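## Task

Rotate the purple-handled stopcock on the side arm of the clamped Schlenk flask to its closed position, so its handle lies crosswise to the side arm. The flask must stay clamped exactly as it is, the stopper must remain seated in the neck, the stand must not be moved, and no glass may break.

## Robot and tools

Robot: two arms, left_arm and right_arm, each on its own carriage (left_rail, right_rail) of one floor track along y at x = 0. left_rail is always the +y carriage; the names do not match image sides. Each arm base sits at x = 0, y = carriage position_m, z = 0.04 m, facing +x. left_arm has rigid fingers; right_arm's fingers can fold, so grip near the fingertips (outer quarter of the pads) for a firm hold, and avoid pressing fingertips straight into surfaces.

Scene frame (results): fixed to the table, table top z = 0, +z up, +x the direction the arms face, +y to their left, y = 0 mid-track. Table starts at x = 0.17 m. Positions in metres, orientation as quaternion wxyz. Gripper fingers point along the gripper's own +z and close along its y. end_effector_position is the point between the closed pads; tips reach about 33 mm past it.

execute_actions(actions, cameras): runs actions in order; an empty list just reports state and images. Each action may have "rows", "steps", "until", and device keys. rows: up to 15 rows, one per control step (1/30 s). Each row is 18 numbers in [-1, 1] covering both arms: left dx, dy, dz, rx, ry, rz, gripper position, force_limit, speed, then the same nine for the right arm. The six pose numbers are an offset, not a pose: measured from that arm's Hand target as it stood when the action began, in the Hand target's own axes; every row counts from that same start, not from the previous row. Scale: 1.0 = 0.6 m for dx/dy/dz and 180 degrees for the rotation vector rx, ry, rz. Sending the same offset again in a new action moves further. All-zero pose numbers re-command the current Hand target. Gripper position: +1 fully open (140 mm), pads meet near -0.8, -1 closes until blocked. force_limit -1..+1 sets squeeze (about 14 N to 58 N at slow close); speed -1..+1 sets finger speed (about 30 to 250 mm/s); faster closing grips harder. To leave a gripper alone, resend its last three values; 0 is a real command. steps: 1 to 450, at least one per row, default 15; after the last row the arm keeps heading to that row's target. For gentle motion ramp offsets up row by row (0.01 per row is about 0.18 m/s). The controller clips each step to 150 mm and 16 degrees from the measured pose.

Rails: key "left_rail" or "right_rail" with position_m (left -0.8 to 1.5, right -1.5 to 0.8; absolute place on the track, metres), speed_m_s (0.01 to 1), acceleration_factor (0.1 to 1), or {"stop": true}. After sending position_m, wait with an action like {"steps": n, "until": {"left_rail": {"position_status": ["!=", "moving"]}}}. Keep carriages about 0.78 m apart or more. Let a carriage arrive before fine arm work. Any out-of-range value or unknown name rejects the whole call. "until" reads only rail fields, or {"all"/"any": {"status": "ended"}}.

move(target, speed, blend, stop_force, zero, blocking, cameras): straight-line path toward target. target is one 18-number row laid out as above (offsets from each Hand target, same scale and axes), or a list of up to 15 such rows, all counted from the same starting Hand targets. speed: m/s, 0.002 to 0.5, default 0.25 (turns up to twice that in rad/s); one value or one per target. blend: corner rounding in m for lists. stop_force: 3 to 40 N, ends an arm's path when its wrist sensor feels that much push against the motion; unreliable if the gripper rotates during the move; leave it out when backing away from a contact. zero (only with stop_force) re-zeros moving arms first by default. blocking=false returns early; then only wait or stop until the move has ended. Keep finger numbers identical across a list. The result adds a move: line (done, off_target, held, fault, etc.).

wait(seconds 0-10): let things run. stop(): brake a running move. zoom_image(camera, region [x0,y0,x1,y1], max 504x504) on cam_high, cam_bench_left, cam_bench_mid, cam_bench_right, cam_left_wrist or cam_right_wrist (all 896x504). zero_wrist_force(arm). finished_scene(scene 1 or 2) ends the current scene irreversibly; the tap must stay in the goal state without the robot holding it.

Results: per-arm end_effector_position, quaternion, velocities; Hand target (what next offsets count from); Joint positions (rail m, then six joints in rad); Joint velocities (may read within noise); joint torques; Wrist force/torque in the gripper's own axes plus the peak since last shown; Tool commands; object_status (0 moving, 1 blocked opening, 2 blocked closing = holding, 3 reached position/pads met); position_measured in counts (3 open, 230 pads touching); rail position_m, position_status (moving, done, contact_stop, time_out, stopped, stopped_with_arm, stopped_for_other_arm, stopped_for_other_carriage), position_answer. "pose unreachable" means that arm dropped its target.

Avoid: slamming or fast contact with the glass, strong pushes (about 150 N net or joint-limit torque causes a 10 s fault; wrist joints limit 26.3 N m), large twisting on the gripper while turning the tap, arms touching each other, pulling the flask out of the clamp, dislodging the stopper, shifting the stand, knocking anything off the table, and overheated motors from long stretched holds. Turn the tap handle gently about its axis, then release and withdraw before finishing.

Each tool is called after "Request:" as name([rows], argument=value, ...), one row to a line, values as JSON.

## Session

Request:
execute_actions(actions=[])

Scene clock: 0.00 s.
left_arm: end_effector_position=(+0.3456, +0.8387, +0.5800) position_measured=3 object_status=3 end_effector_quat_wxyz=(+0.000, +1.000, +0.000, +0.000) | right_arm: end_effector_position=(+0.3456, -1.1254, +0.5800) position_measured=3 object_status=3 end_effector_quat_wxyz=(+0.000, +1.000, +0.000, +0.000)
Joint positions: left_arm=[0.811 -0.316 -1.725 0.971 -0.816 -1.571 2.826] | right_arm=[-1.153 -0.316 -1.725 0.971 -0.816 -1.571 2.826]
Joint velocities: within noise
Joint torques (N m): no reading
Wrist force (N): no reading
Wrist torque (N m): no reading
Wrist force, peak (N): no reading
Hand target: left_arm +0.3456, +0.8387, +0.5800; +0.000, +1.000, +0.000, +0.000 | right_arm +0.3456, -1.1254, +0.5800; +0.000, +1.000, +0.000, +0.000
Tool commands: left_gripper/position=+1.0 left_gripper/force_limit=+1.0 left_gripper/speed=+1.0 right_gripper/position=+1.0 right_gripper/force_limit=+1.0 right_gripper/speed=+1.0
left_rail: position_m=0.811 position_status=done
right_rail: position_m=-1.153 position_status=done

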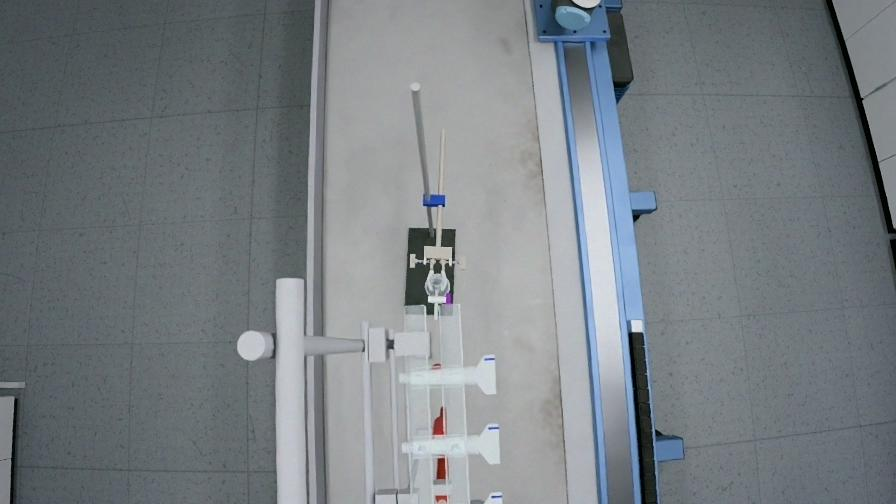

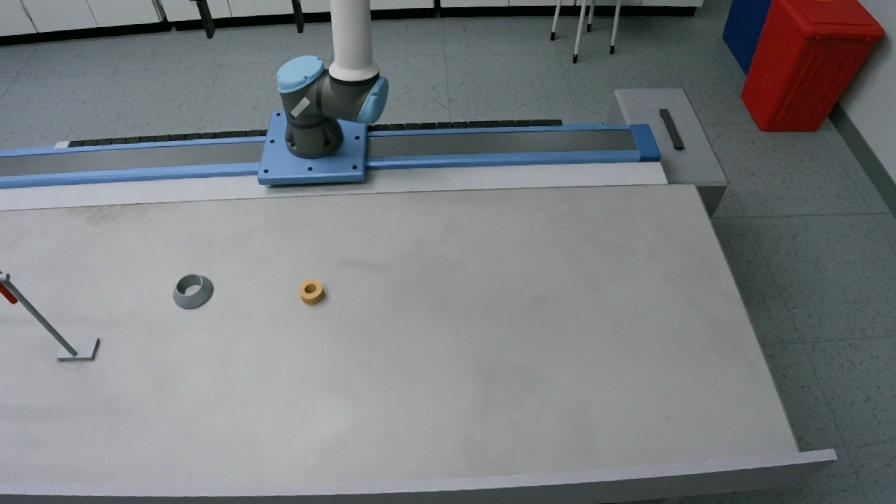

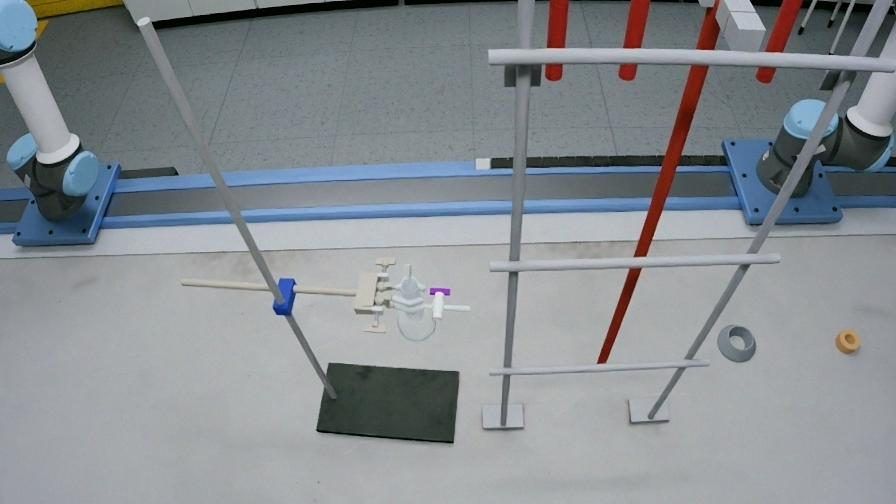

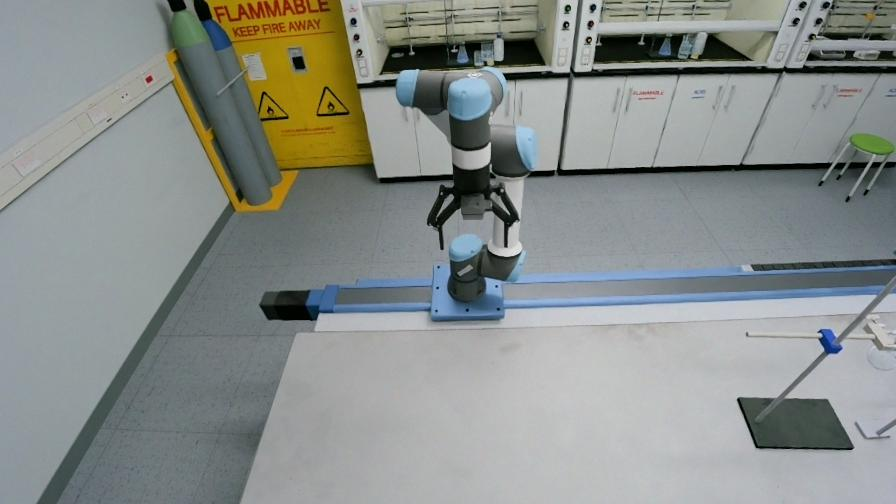

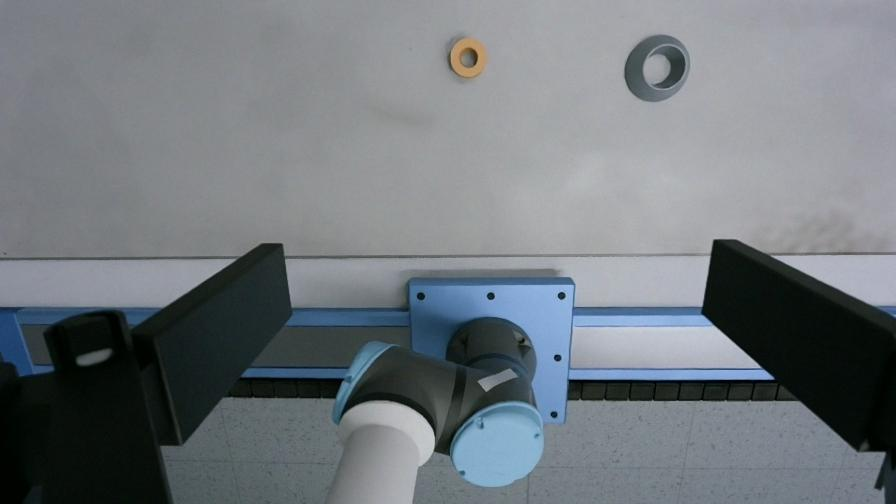

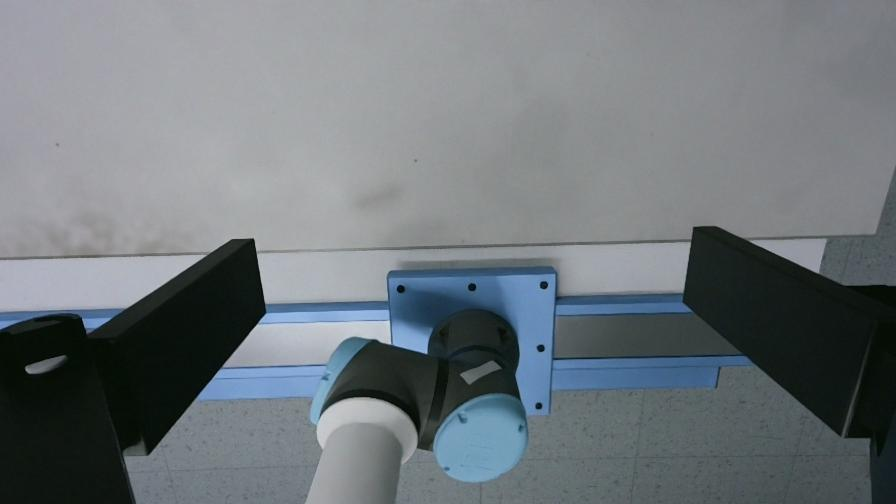

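Request:
zoom_image(camera="cam_bench_mid", region=[340, 240, 500, 360])

Request:
zoom_image(camera="cam_high", region=[390, 230, 490, 330])

Request:
zoom_image(camera="cam_bench_right", region=[740, 280, 896, 460])

Request:
zoom_image(camera="cam_bench_mid", region=[395, 260, 475, 345])

Scaled by 3.150.

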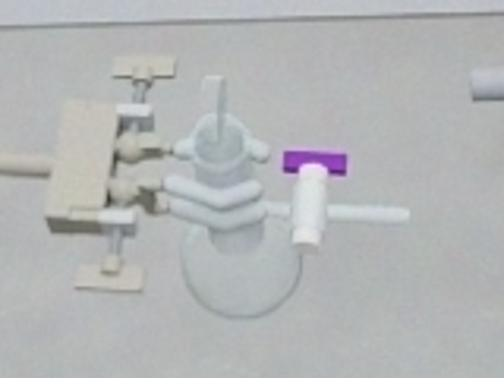

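Scaled by 5.040.

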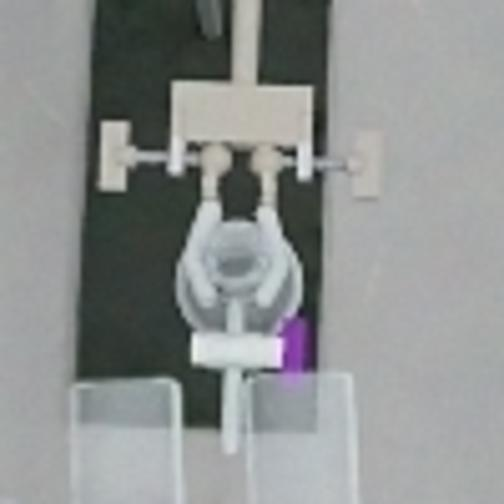

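Scaled by 2.800.

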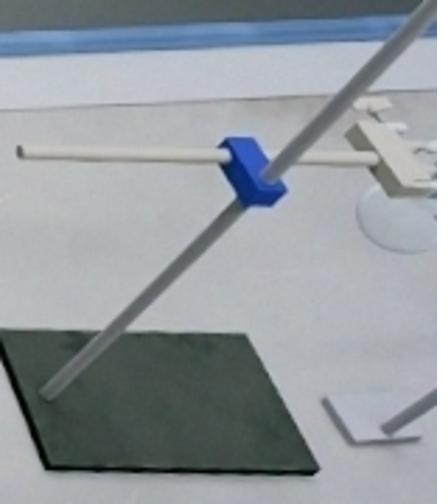

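Scaled by 5.929.

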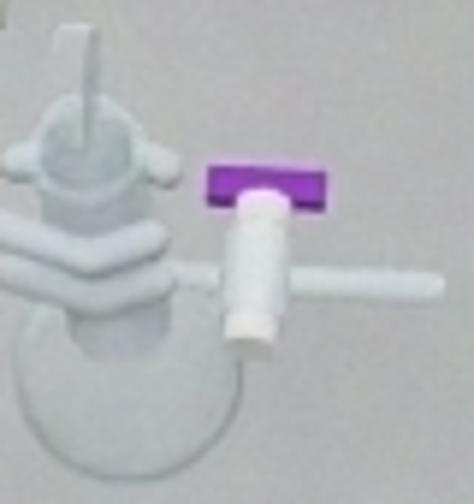

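Request:
zoom_image(camera="cam_high", region=[200, 260, 560, 504])

Request:
zoom_image(camera="cam_bench_mid", region=[460, 0, 896, 440])

Request:
zoom_image(camera="cam_bench_left", region=[0, 180, 240, 400])

Scaled by 1.400.

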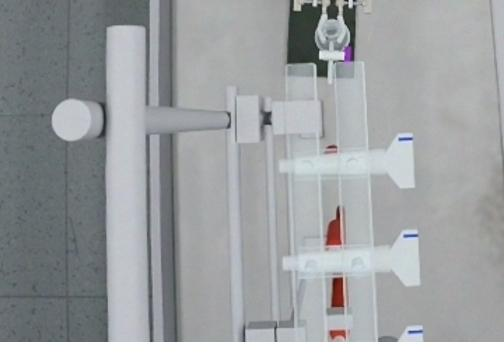

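Scaled by 1.145.

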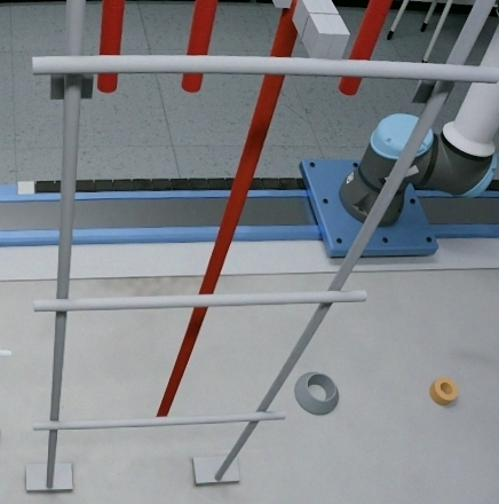

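Scaled by 2.100.

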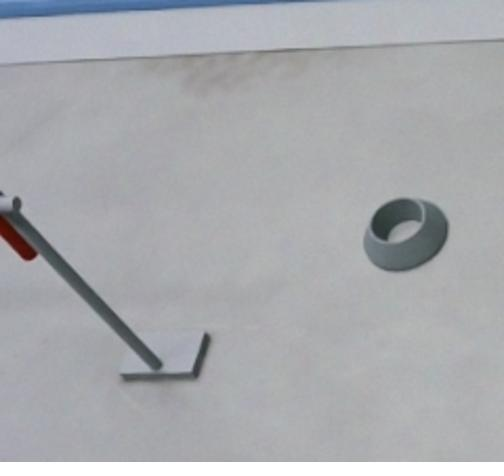

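Request:
zoom_image(camera="cam_bench_mid", region=[400, 270, 460, 310])

Request:
zoom_image(camera="cam_high", region=[415, 255, 475, 315])

Scaled by 8.400.

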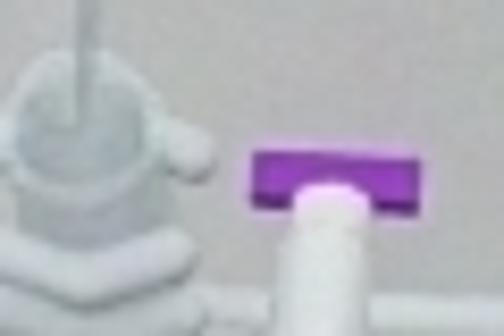

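Scaled by 8.400.

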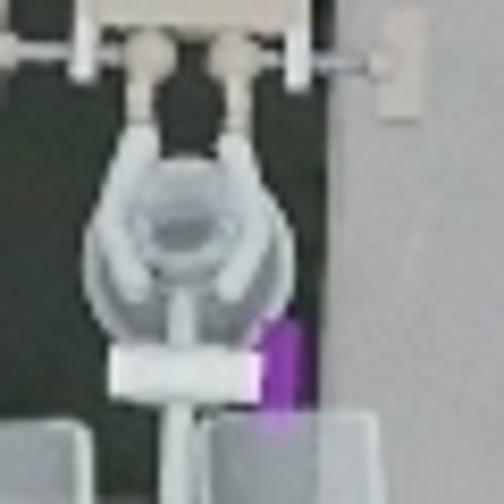

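Request:
move([
  [0.424, -0.2038, 0.1333, 0, 0.5, 0, -0.03, -1, -1, 0, 0, 0, 0, 0, 0, 1, 1, 1],
  [0.024, -0.4038, 0.34, -0.3849, 0.3849, -0.3849, -0.03, -1, -1, 0, 0, 0, 0, 0, 0, 1, 1, 1],
], speed=0.35, blend=0.05, cameras=["cam_left_wrist", "cam_bench_left"])

Scene clock: 34.30 s.
left_arm: end_effector_position=(+0.3600, +1.0809, +0.3760) position_measured=132 object_status=3 end_effector_quat_wxyz=(+0.500, +0.500, +0.500, +0.500) | right_arm: end_effector_position=(+0.3456, -1.1254, +0.5800) position_measured=3 object_status=3 end_effector_quat_wxyz=(+0.000, +1.000, +0.000, +0.000)
Joint positions: left_arm=[0.811 0.883 -1.436 2.524 -4.229 -2.454 1.571] | right_arm=[-1.153 -0.316 -1.725 0.971 -0.816 -1.571 2.826]
Joint velocities: within noise
Joint torques (N m): left_arm=[10.71 -9.73 -23.48 -4.04 -1.6 -1.61] | right_arm=[0.85 -12.42 -15.79 -3.73 0.04 0.16]
Wrist force (N): left_arm=[1.3 0.6 3.4] | right_arm=[0.0 0.3 0.0]
Wrist torque (N m): left_arm=[-0.85 0.13 -0.51] | right_arm=[0.08 0.01 0.00]
Wrist force, peak (N): left_arm=[3.9 -2.0 5.4] | right_arm=[0.7 0.5 -0.2]
Hand target: left_arm +0.3600, +1.0809, +0.3760; +0.500, +0.500, +0.500, +0.500 | right_arm +0.3456, -1.1254, +0.5800; +0.000, +1.000, +0.000, +0.000
Off the commanded pose: left_arm 0.000 m, 0 deg | right_arm 0.000 m, 0 deg.
left_rail: position_m=0.811 position_status=done
right_rail: position_m=-1.153 position_status=done
move: done
camera_calibration:
cam_left_wrist: T_world_to_cam=[[0.0471978, -0.026667, 0.99853, -0.347447], [-0.297147, -0.954763, -0.0114529, 1.15885], [0.953665, -0.296169, -0.0529867, 0.139574], [0, 0, 0, 1]] pos_world=[0.22764, 1.1385, 0.367604]
Images, in order (width x height): cam_bench_left 896x504, cam_left_wrist 896x504.

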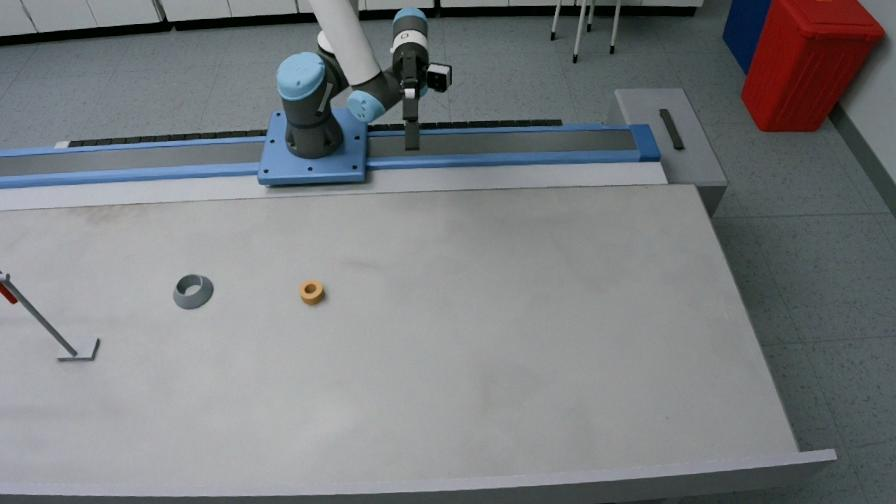

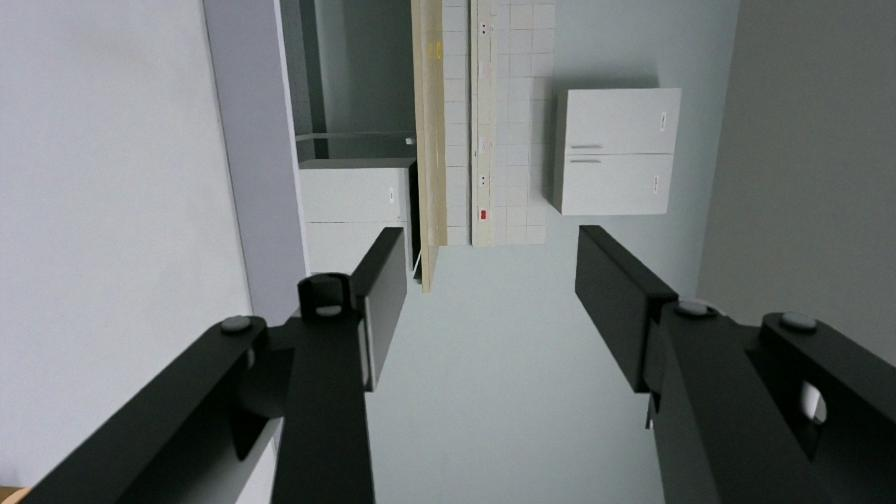

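Request:
execute_actions([
  {"left_rail": {"position_m": -0.345, "speed_m_s": 0.6, "acceleration_factor": 0.5}, "steps": 240, "until": {"left_rail": {"position_status": ["!=", "moving"]}}},
], cameras=["cam_high", "cam_bench_mid", "cam_left_wrist"])

Scene clock: 37.90 s.
left_arm: end_effector_position=(+0.3600, -0.0754, +0.3760) position_measured=132 object_status=3 end_effector_quat_wxyz=(+0.500, +0.500, +0.500, +0.500) end_effector_velocity=(+0.000, -0.001, +0.000) end_effector_angular_velocity=(+0.000, +0.000, +0.000) | right_arm: end_effector_position=(+0.3456, -1.1254, +0.5800) position_measured=3 object_status=3 end_effector_quat_wxyz=(+0.000, +1.000, +0.000, +0.000)
Joint positions: left_arm=[-0.345 0.883 -1.436 2.524 -4.229 -2.454 1.571] | right_arm=[-1.153 -0.316 -1.725 0.971 -0.816 -1.571 2.826]
Joint velocities: left_arm=[-0.001 0 0 0.001 -0.001 0 0] | right_arm=[within noise]
Joint torques (N m): left_arm=[7.35 -16.94 -6.97 -1.63 0.84 -1.71] | right_arm=[0.9 -12.57 -14.94 -3.66 0.14 0.12]
Wrist force (N): left_arm=[1.4 0.6 3.7] | right_arm=[0.2 0.2 -0.3]
Wrist torque (N m): left_arm=[-0.85 0.11 -0.51] | right_arm=[0.06 -0.05 0.00]
Wrist force, peak (N): left_arm=[3.4 0.6 3.5] | right_arm=[-0.3 0.5 -0.4]
Hand target: left_arm +0.3600, -0.0754, +0.3760; +0.500, +0.500, +0.500, +0.500 | right_arm +0.3456, -1.1254, +0.5800; +0.000, +1.000, +0.000, +0.000
Tool commands: left_gripper/position=-0.03 left_gripper/force_limit=-1.0 left_gripper/speed=-1.0 right_gripper/position=+1.0 right_gripper/force_limit=+1.0 right_gripper/speed=+1.0
Off the commanded pose: left_arm 0.000 m, 0 deg | right_arm 0.000 m, 0 deg.
left_rail: position_m=-0.345 speed_m_s=0.60 position_status=done
right_rail: position_m=-1.153 position_status=done
camera_calibration:
cam_left_wrist: T_world_to_cam=[[0.0470672, -0.0265665, 0.998538, -0.378228], [-0.297218, -0.954742, -0.0113916, 0.0548048], [0.953649, -0.296247, -0.0528331, -0.202948], [0, 0, 0, 1]] pos_world=[0.227632, -0.0178465, 0.367577]
Images, in order (width x height): cam_high 896x504, cam_bench_mid 896x504, cam_left_wrist 896x504.

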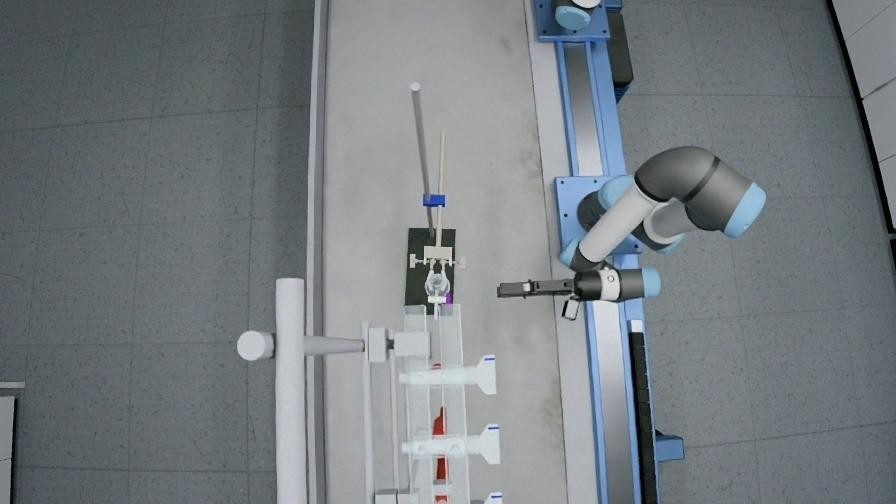

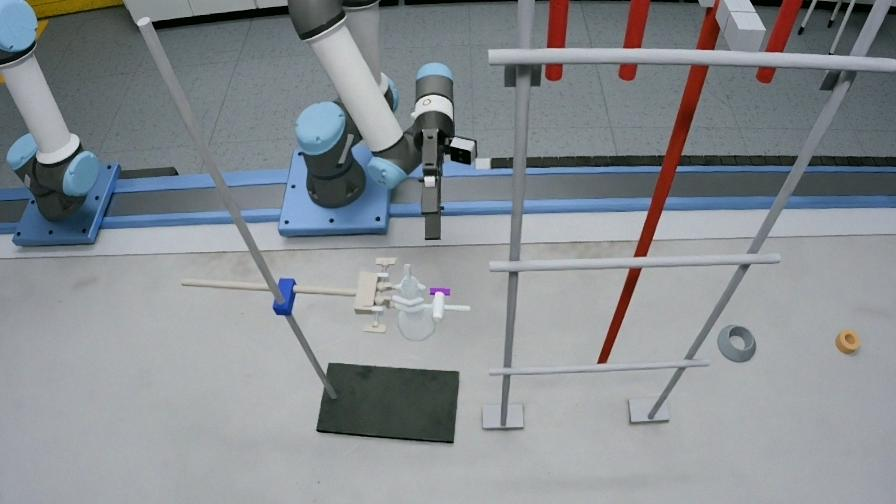

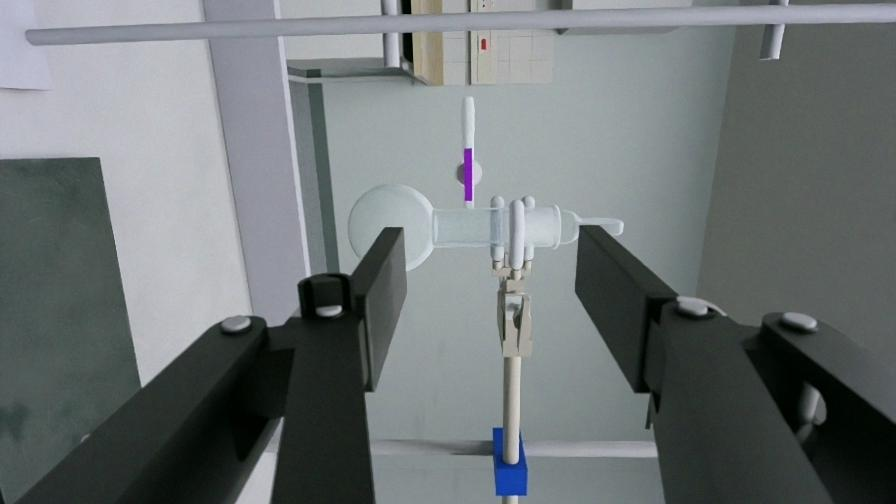

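Request:
zoom_image(camera="cam_left_wrist", region=[330, 80, 650, 280])

Request:
zoom_image(camera="cam_left_wrist", region=[440, 130, 550, 270])

Scaled by 1.575.

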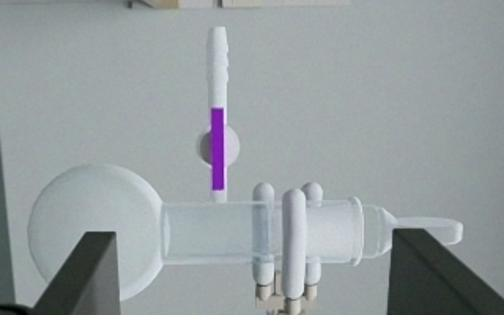

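Scaled by 3.600.

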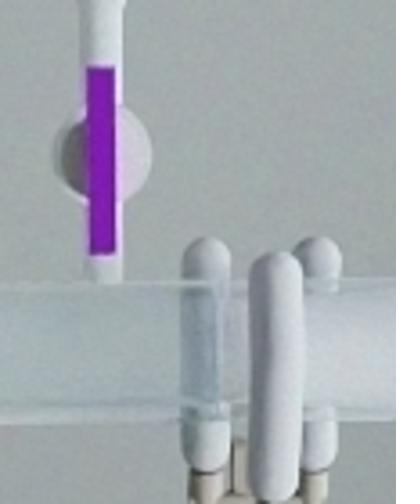

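Request:
move(target=[0.0333, -0.0138, 0.125, 0, 0, 0, -0.479, -1, -1, 0, 0, 0, 0, 0, 0, 1, 1, 1], speed=0.12, cameras=["cam_left_wrist", "cam_high"])

Request:
zoom_image(camera="cam_left_wrist", region=[400, 90, 600, 290])

Scene clock: 44.97 s.
left_arm: end_effector_position=(+0.4350, -0.0555, +0.3677) position_measured=190 object_status=0 end_effector_quat_wxyz=(+0.500, +0.500, +0.500, +0.500) | right_arm: end_effector_position=(+0.3456, -1.1254, +0.5800) position_measured=3 object_status=3 end_effector_quat_wxyz=(+0.000, +1.000, +0.000, +0.000)
Joint positions: left_arm=[-0.345 0.729 -1.327 2.413 -4.227 -2.3 1.571] | right_arm=[-1.153 -0.316 -1.725 0.971 -0.816 -1.571 2.826]
Joint velocities: within noise
Joint torques (N m): left_arm=[-12.24 -15.71 -24.14 -0.1 1.68 -1.61] | right_arm=[0.34 -13.63 -14.67 -3.62 0.18 0.27]
Wrist force (N): left_arm=[1.2 0.5 3.8] | right_arm=[0.3 0.0 -0.3]
Wrist torque (N m): left_arm=[-0.87 0.15 -0.51] | right_arm=[0.00 -0.05 0.00]
Wrist force, peak (N): left_arm=[1.7 0.1 4.8] | right_arm=[0.1 0.5 -0.4]
Hand target: left_arm +0.4350, -0.0555, +0.3677; +0.500, +0.500, +0.500, +0.500 | right_arm +0.3456, -1.1254, +0.5800; +0.000, +1.000, +0.000, +0.000
Off the commanded pose: left_arm 0.000 m, 0 deg | right_arm 0.000 m, 0 deg.
left_rail: position_m=-0.345 speed_m_s=0.60 position_status=done
right_rail: position_m=-1.153 position_status=done
move: done
camera_calibration:
cam_left_wrist: T_world_to_cam=[[0.0470816, -0.0265553, 0.998538, -0.372962], [-0.297208, -0.954745, -0.0113771, 0.096003], [0.953651, -0.296238, -0.0528434, -0.268996], [0, 0, 0, 1]] pos_world=[0.302621, 0.00206753, 0.359294]
Images, in order (width x height): cam_high 896x504, cam_left_wrist 896x504.

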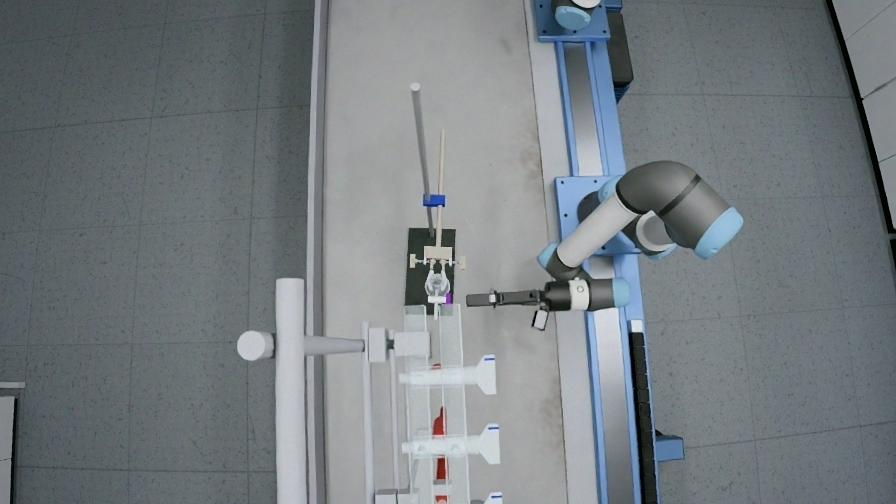

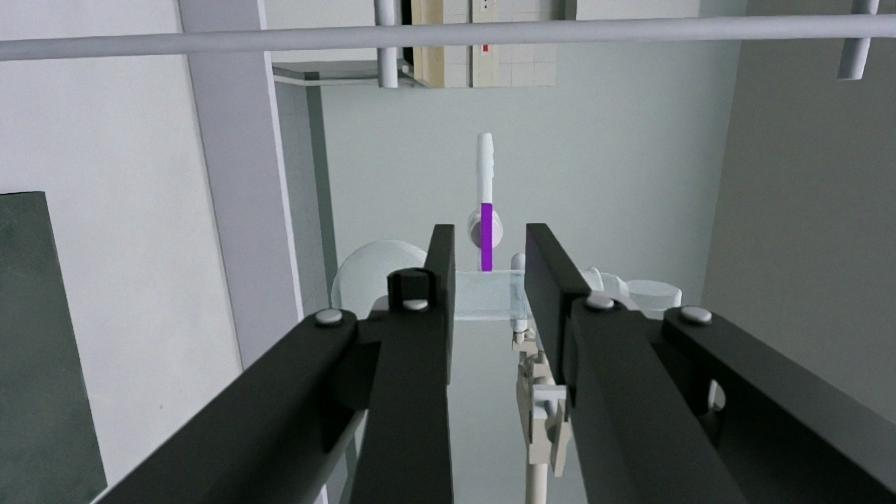

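Scaled by 2.520.

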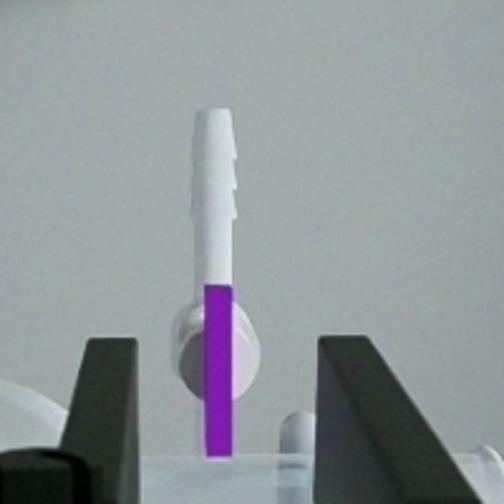

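Request:
zoom_image(camera="cam_left_wrist", region=[370, 200, 640, 420])

Request:
zoom_image(camera="cam_high", region=[400, 240, 560, 340])

Scaled by 1.867.

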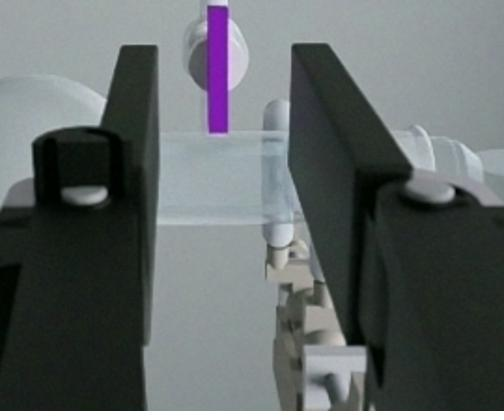

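Scaled by 3.150.

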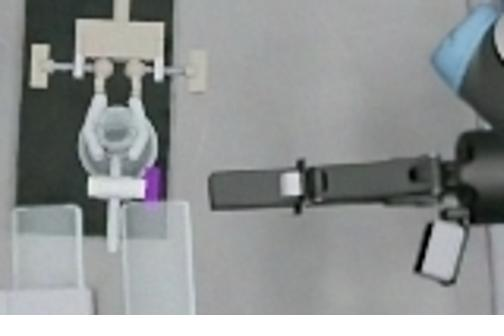

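Request:
move(target=[-0.005, 0, 0.045, 0, 0, 0, -0.594, -1, -1, 0, 0, 0, 0, 0, 0, 1, 1, 1], speed=0.08, cameras=["cam_left_wrist", "cam_high", "cam_bench_mid"])

Request:
zoom_image(camera="cam_left_wrist", region=[420, 160, 560, 320])

Request:
zoom_image(camera="cam_high", region=[420, 270, 500, 330])

Request:
zoom_image(camera="cam_bench_mid", region=[380, 220, 480, 320])

Scene clock: 54.50 s.
left_arm: end_effector_position=(+0.4619, -0.0585, +0.3677) position_measured=204 object_status=3 end_effector_quat_wxyz=(+0.500, +0.500, +0.500, +0.500) | right_arm: end_effector_position=(+0.3456, -1.1254, +0.5800) position_measured=3 object_status=3 end_effector_quat_wxyz=(+0.000, +1.000, +0.000, +0.000)
Joint positions: left_arm=[-0.345 0.662 -1.311 2.388 -4.218 -2.233 1.571] | right_arm=[-1.153 -0.316 -1.725 0.971 -0.816 -1.571 2.826]
Joint velocities: within noise
Joint torques (N m): left_arm=[-11.48 -16.97 -26.18 -0.18 1.6 -1.67] | right_arm=[1.54 -12.65 -15.41 -3.68 0.26 0.28]
Wrist force (N): left_arm=[1.2 0.5 3.6] | right_arm=[0.2 0.1 -0.3]
Wrist torque (N m): left_arm=[-0.87 0.15 -0.50] | right_arm=[0.02 -0.04 0.00]
Wrist force, peak (N): left_arm=[1.3 0.3 4.2] | right_arm=[0.6 0.5 -0.1]
Hand target: left_arm +0.4620, -0.0585, +0.3677; +0.500, +0.500, +0.500, +0.500 | right_arm +0.3456, -1.1254, +0.5800; +0.000, +1.000, +0.000, +0.000
Off the commanded pose: left_arm 0.000 m, 0 deg | right_arm 0.000 m, 0 deg.
left_rail: position_m=-0.345 speed_m_s=0.60 position_status=done
right_rail: position_m=-1.153 position_status=done
move: done
camera_calibration:
cam_left_wrist: T_world_to_cam=[[0.0470823, -0.0265491, 0.998538, -0.374307], [-0.297222, -0.954741, -0.0113702, 0.101151], [0.953647, -0.296252, -0.0528424, -0.295551], [0, 0, 0, 1]] pos_world=[0.329539, -0.000921959, 0.359292]
Images, in order (width x height): cam_high 896x504, cam_bench_mid 896x504, cam_left_wrist 896x504.

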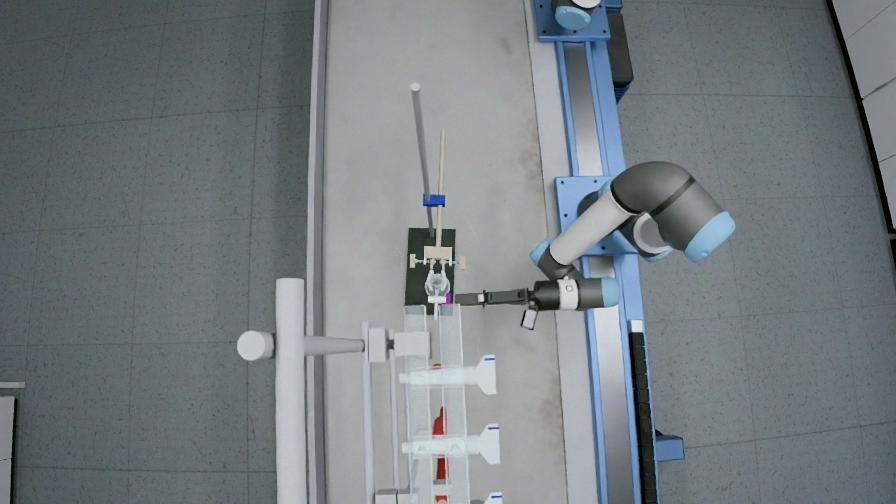

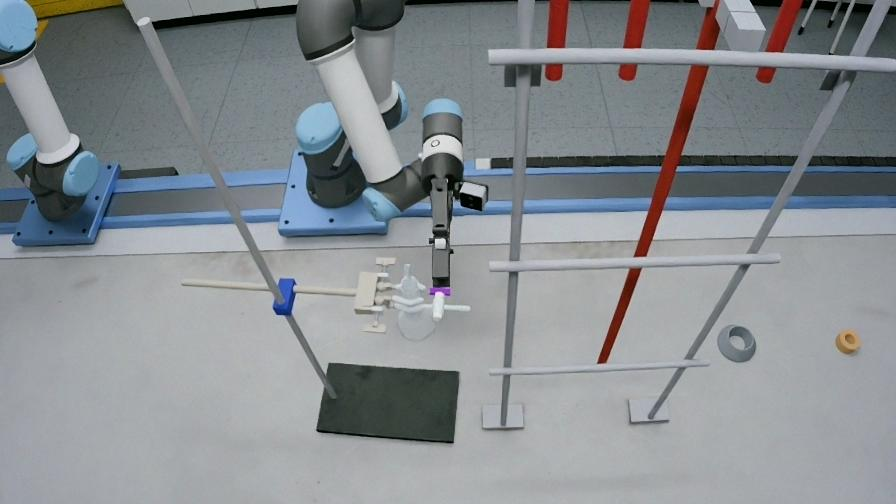

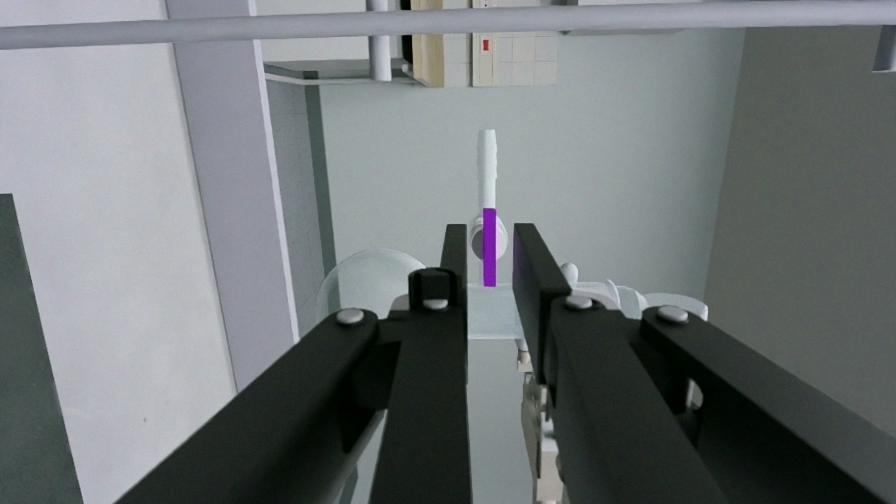

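Scaled by 3.150.

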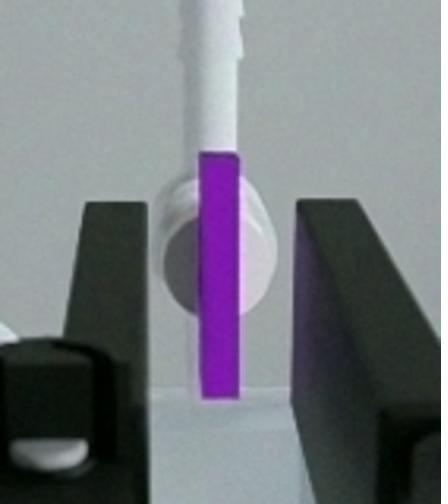

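Scaled by 6.300.

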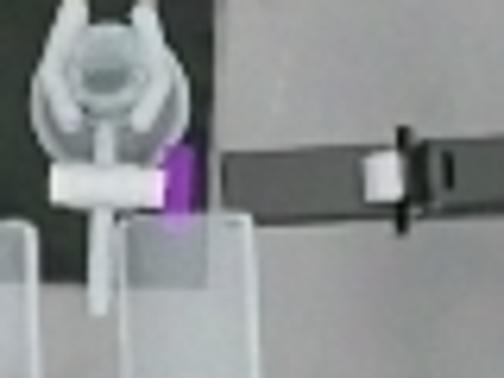

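Scaled by 5.040.

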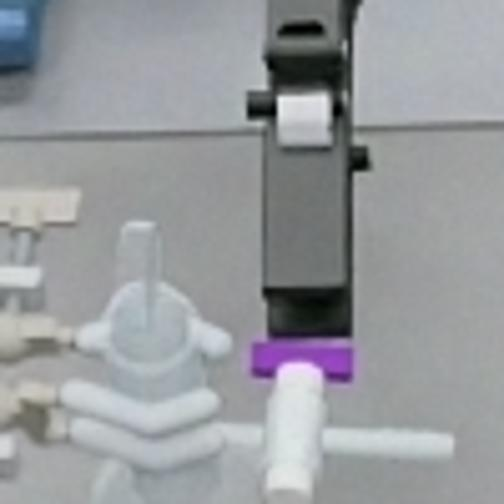

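Request:
move(target=[0, 0, 0.0275, 0, 0, 0, -0.594, -1, -1, 0, 0, 0, 0, 0, 0, 1, 1, 1], speed=0.03, stop_force=6, cameras=["cam_left_wrist", "cam_high", "cam_bench_mid"])

Request:
zoom_image(camera="cam_left_wrist", region=[420, 180, 560, 320])

Request:
zoom_image(camera="cam_high", region=[420, 270, 500, 330])

Request:
zoom_image(camera="cam_bench_mid", region=[400, 240, 480, 320])

Scene clock: 59.57 s.
left_arm: end_effector_position=(+0.4785, -0.0585, +0.3677) position_measured=204 object_status=3 end_effector_quat_wxyz=(+0.500, +0.500, +0.500, +0.500) | right_arm: end_effector_position=(+0.3456, -1.1254, +0.5800) position_measured=3 object_status=3 end_effector_quat_wxyz=(+0.000, +1.000, +0.000, +0.000)
Joint positions: left_arm=[-0.345 0.629 -1.297 2.365 -4.21 -2.199 1.571] | right_arm=[-1.153 -0.316 -1.725 0.971 -0.816 -1.571 2.826]
Joint velocities: within noise
Joint torques (N m): left_arm=[-12.09 -18 -23.15 -0.45 1.59 -1.62] | right_arm=[1.44 -13.77 -15.2 -3.73 0.16 0.17]
Wrist force (N): left_arm=[1.4 0.2 3.6] | right_arm=[0.0 0.0 0.0]
Wrist torque (N m): left_arm=[-0.93 0.11 -0.51] | right_arm=[0.00 0.00 -0.01]
Wrist force, peak (N): left_arm=[1.4 0.5 3.9] | right_arm=[0.4 0.5 -0.1]
Hand target: left_arm +0.4785, -0.0585, +0.3677; +0.500, +0.500, +0.500, +0.500 | right_arm +0.3456, -1.1254, +0.5800; +0.000, +1.000, +0.000, +0.000
Off the commanded pose: left_arm 0.000 m, 0 deg | right_arm 0.000 m, 0 deg.
left_rail: position_m=-0.345 speed_m_s=0.60 position_status=done
right_rail: position_m=-1.153 position_status=done
move: done
camera_calibration:
cam_left_wrist: T_world_to_cam=[[0.0470771, -0.0265524, 0.998538, -0.375089], [-0.297208, -0.954745, -0.0113757, 0.106073], [0.953651, -0.296239, -0.0528383, -0.31138], [0, 0, 0, 1]] pos_world=[0.346132, -0.000929176, 0.359295]
Images, in order (width x height): cam_high 896x504, cam_bench_mid 896x504, cam_left_wrist 896x504.

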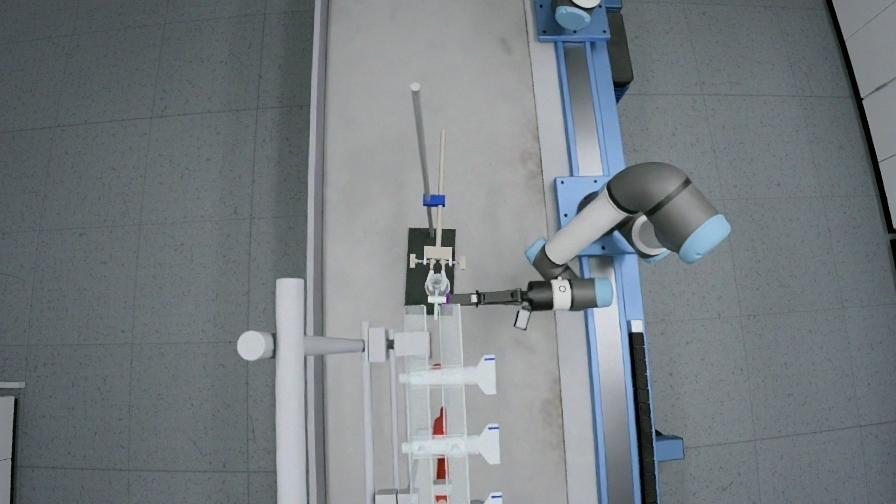

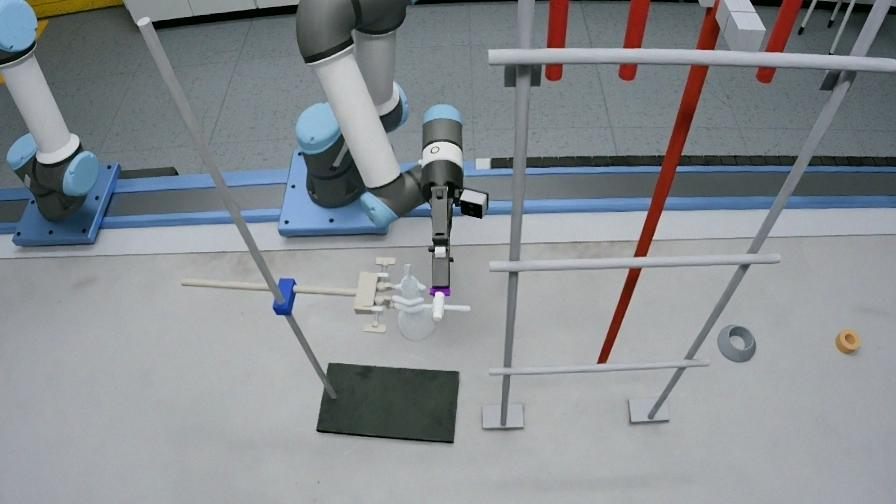

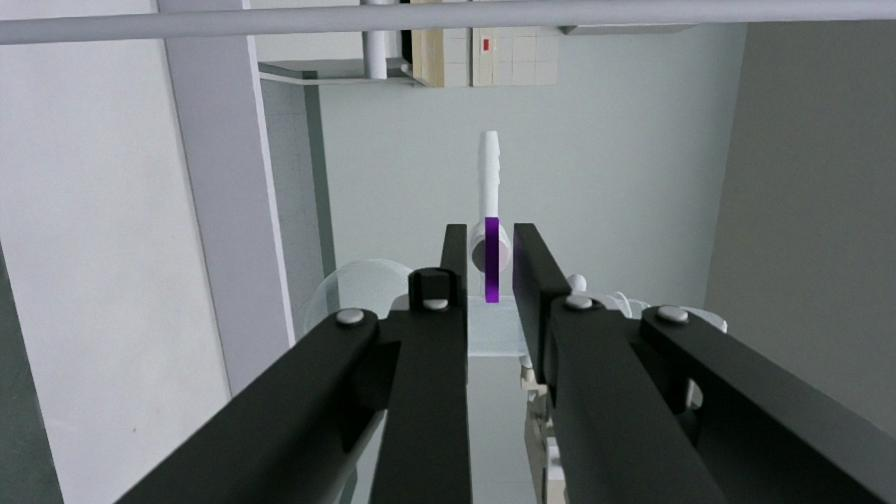

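Scaled by 3.600.

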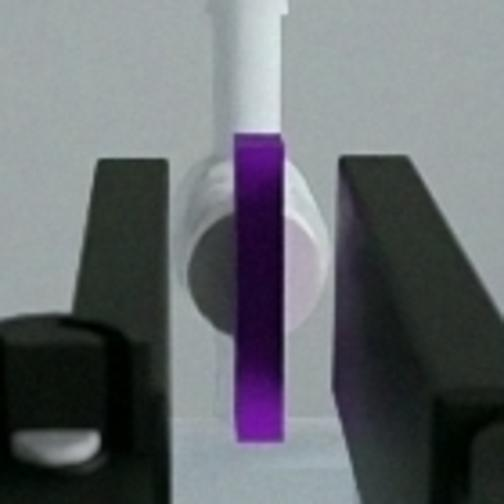

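Scaled by 6.300.

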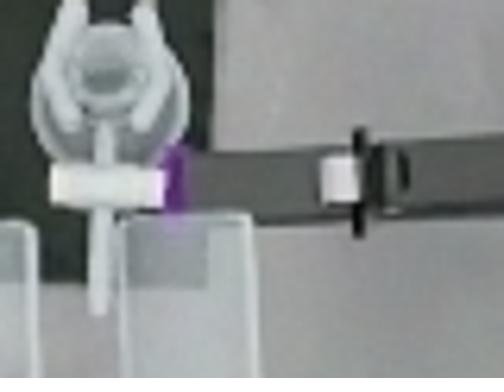

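Scaled by 6.300.

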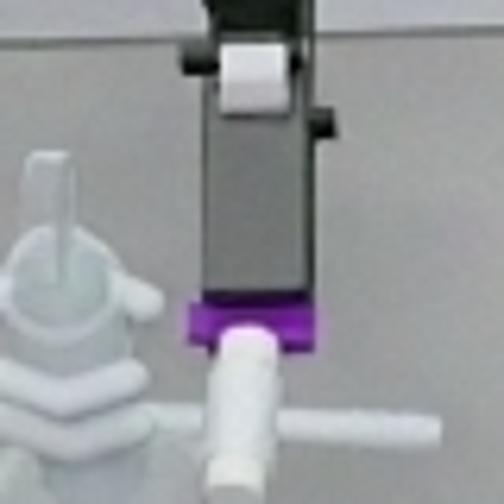

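Request:
zoom_image(camera="cam_high", region=[436, 284, 466, 312])

Request:
zoom_image(camera="cam_bench_mid", region=[422, 275, 462, 305])

Request:
zoom_image(camera="cam_left_wrist", region=[455, 205, 535, 315])

Scaled by 16.800.

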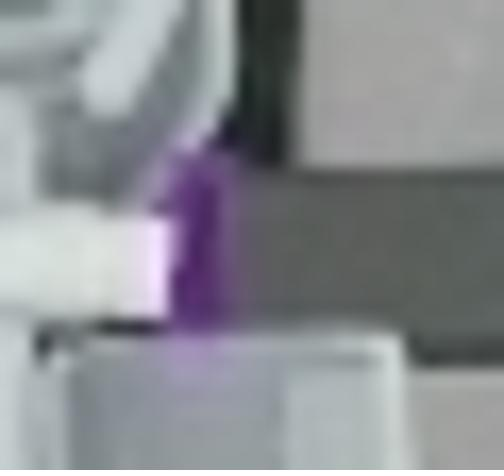

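Scaled by 12.600.

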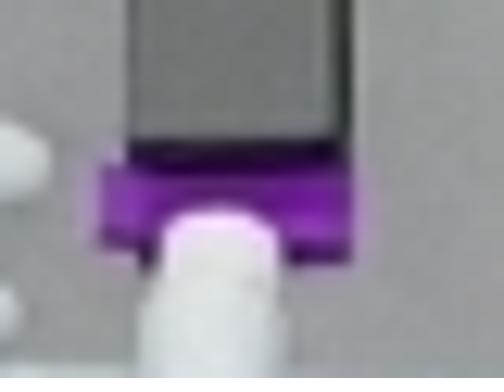

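Scaled by 4.582.

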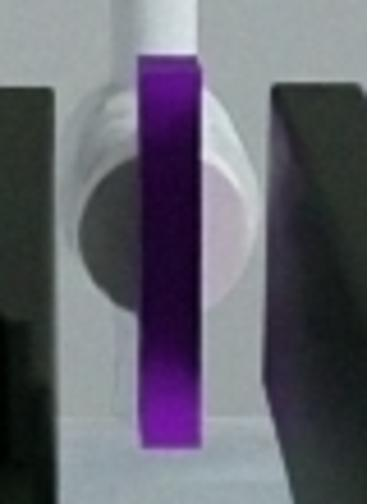

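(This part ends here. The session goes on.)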